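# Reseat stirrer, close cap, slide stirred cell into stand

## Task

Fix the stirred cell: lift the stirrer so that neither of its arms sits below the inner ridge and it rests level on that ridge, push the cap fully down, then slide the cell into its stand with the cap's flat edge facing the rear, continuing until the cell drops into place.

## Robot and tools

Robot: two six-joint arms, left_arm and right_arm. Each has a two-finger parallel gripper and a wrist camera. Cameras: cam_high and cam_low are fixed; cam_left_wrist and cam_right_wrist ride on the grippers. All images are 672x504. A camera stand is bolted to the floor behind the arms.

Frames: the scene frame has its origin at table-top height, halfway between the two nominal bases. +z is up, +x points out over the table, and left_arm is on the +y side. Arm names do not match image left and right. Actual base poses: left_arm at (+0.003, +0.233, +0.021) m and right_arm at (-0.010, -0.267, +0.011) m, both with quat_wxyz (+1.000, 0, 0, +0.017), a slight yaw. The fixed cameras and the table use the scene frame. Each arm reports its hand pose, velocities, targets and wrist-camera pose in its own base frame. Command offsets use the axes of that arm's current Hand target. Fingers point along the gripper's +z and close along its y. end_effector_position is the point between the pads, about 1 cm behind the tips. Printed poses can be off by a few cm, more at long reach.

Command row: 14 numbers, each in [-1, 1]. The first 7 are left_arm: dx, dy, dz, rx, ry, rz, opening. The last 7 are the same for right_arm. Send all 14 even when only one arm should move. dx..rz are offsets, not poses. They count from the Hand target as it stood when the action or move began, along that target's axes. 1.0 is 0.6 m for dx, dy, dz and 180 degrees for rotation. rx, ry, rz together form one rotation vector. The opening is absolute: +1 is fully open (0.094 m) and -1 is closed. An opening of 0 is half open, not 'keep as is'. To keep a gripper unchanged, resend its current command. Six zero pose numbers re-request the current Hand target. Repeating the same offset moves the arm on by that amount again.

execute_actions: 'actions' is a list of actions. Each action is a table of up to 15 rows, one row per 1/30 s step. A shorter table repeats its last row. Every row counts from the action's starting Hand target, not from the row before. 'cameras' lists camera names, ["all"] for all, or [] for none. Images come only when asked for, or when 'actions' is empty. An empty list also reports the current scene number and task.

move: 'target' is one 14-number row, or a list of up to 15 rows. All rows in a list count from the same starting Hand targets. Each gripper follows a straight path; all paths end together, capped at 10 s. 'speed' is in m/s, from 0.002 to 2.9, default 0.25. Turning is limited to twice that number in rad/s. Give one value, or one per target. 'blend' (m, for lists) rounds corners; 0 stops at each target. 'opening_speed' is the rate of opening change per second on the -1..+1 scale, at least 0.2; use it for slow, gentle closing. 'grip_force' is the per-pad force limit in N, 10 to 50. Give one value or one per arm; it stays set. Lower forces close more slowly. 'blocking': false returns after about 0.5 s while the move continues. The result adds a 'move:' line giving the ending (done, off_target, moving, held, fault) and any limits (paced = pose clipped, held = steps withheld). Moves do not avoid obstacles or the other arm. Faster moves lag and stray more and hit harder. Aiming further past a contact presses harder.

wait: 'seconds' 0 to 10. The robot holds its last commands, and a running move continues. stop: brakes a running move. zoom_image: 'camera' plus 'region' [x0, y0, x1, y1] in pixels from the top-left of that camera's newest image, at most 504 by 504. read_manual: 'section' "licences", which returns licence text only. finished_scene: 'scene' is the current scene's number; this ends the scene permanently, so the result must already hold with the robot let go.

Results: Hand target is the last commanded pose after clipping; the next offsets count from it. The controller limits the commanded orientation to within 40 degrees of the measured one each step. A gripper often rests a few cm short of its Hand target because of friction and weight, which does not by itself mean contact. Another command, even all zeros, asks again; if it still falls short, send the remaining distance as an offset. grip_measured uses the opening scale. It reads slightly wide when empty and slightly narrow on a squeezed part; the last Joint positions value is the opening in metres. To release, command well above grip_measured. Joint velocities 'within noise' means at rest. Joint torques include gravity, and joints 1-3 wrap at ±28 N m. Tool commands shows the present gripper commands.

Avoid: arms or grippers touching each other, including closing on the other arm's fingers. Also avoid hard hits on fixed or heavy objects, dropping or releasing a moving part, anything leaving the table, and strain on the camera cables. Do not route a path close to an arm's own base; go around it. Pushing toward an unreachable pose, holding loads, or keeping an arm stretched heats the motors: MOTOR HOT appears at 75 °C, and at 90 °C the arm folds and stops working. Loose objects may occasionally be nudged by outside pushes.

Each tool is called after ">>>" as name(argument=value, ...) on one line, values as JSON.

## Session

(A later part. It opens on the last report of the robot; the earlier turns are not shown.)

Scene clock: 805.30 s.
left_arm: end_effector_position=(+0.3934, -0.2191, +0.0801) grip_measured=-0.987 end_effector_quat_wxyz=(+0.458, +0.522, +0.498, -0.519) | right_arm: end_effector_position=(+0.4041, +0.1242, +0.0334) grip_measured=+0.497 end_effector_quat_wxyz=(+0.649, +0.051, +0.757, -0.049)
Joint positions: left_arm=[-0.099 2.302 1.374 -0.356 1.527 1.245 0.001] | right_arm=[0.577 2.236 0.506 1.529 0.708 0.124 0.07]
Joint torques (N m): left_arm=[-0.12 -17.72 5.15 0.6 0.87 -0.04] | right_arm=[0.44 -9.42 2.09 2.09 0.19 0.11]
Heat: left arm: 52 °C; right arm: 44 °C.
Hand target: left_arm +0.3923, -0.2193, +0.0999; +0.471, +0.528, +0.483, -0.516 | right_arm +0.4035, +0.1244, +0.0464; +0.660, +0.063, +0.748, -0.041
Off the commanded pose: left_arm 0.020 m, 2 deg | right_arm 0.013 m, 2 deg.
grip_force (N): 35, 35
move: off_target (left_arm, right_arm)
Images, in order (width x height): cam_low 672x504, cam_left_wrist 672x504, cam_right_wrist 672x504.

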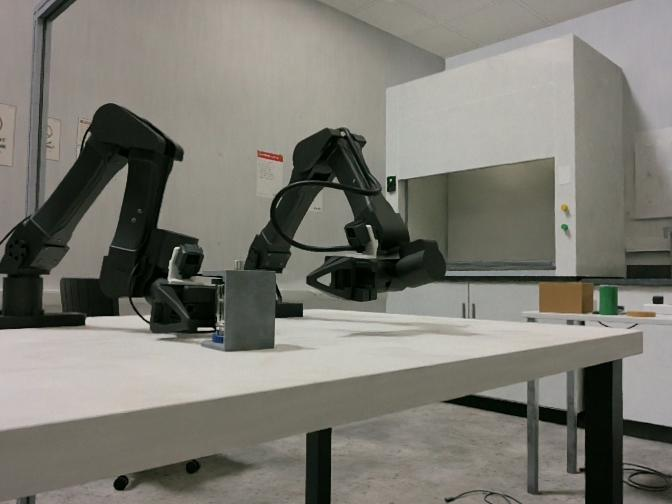

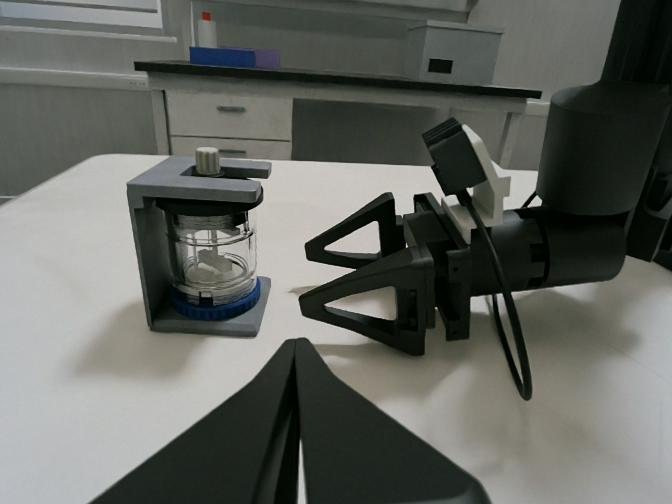

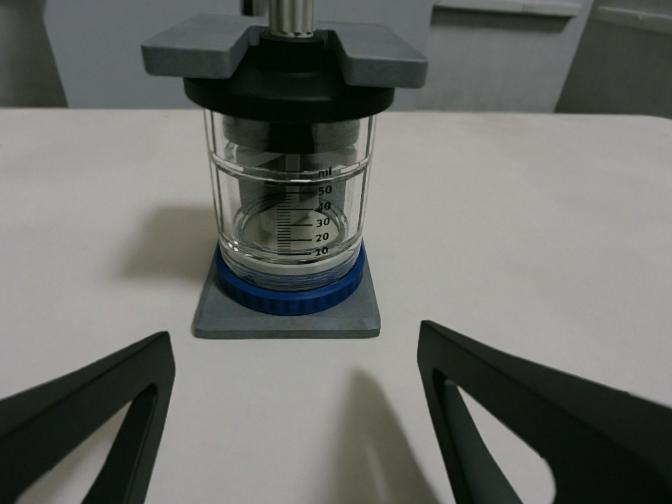

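>>> zoom_image(camera="cam_left_wrist", region=[150, 190, 270, 320])

>>> zoom_image(camera="cam_right_wrist", region=[190, 60, 400, 300])

Scaled by 3.877 from the camera's 672x504 image, which has a finer 960x720 frame.

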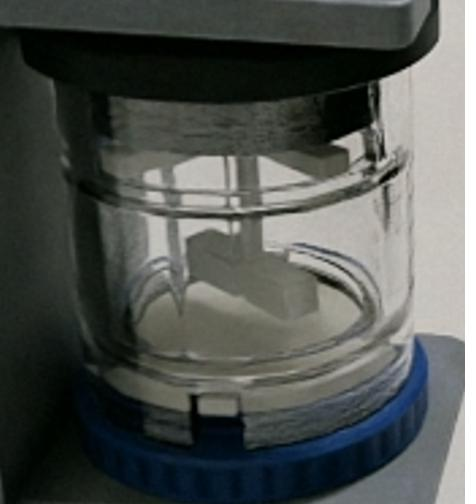

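Scaled by 2.100 from the camera's 672x504 image, which has a finer 960x720 frame.

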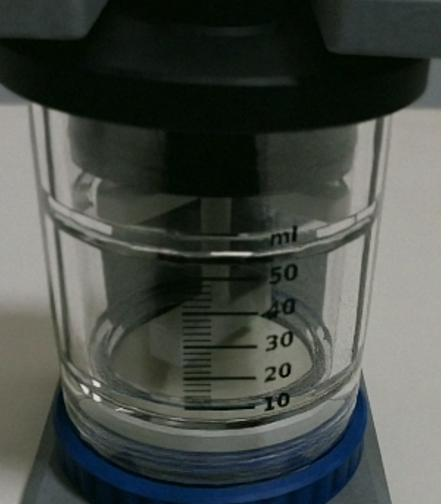

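Stem is vertical, stirrer level. Done.

>>> finished_scene(scene=2)

The scene is finished: the task was done.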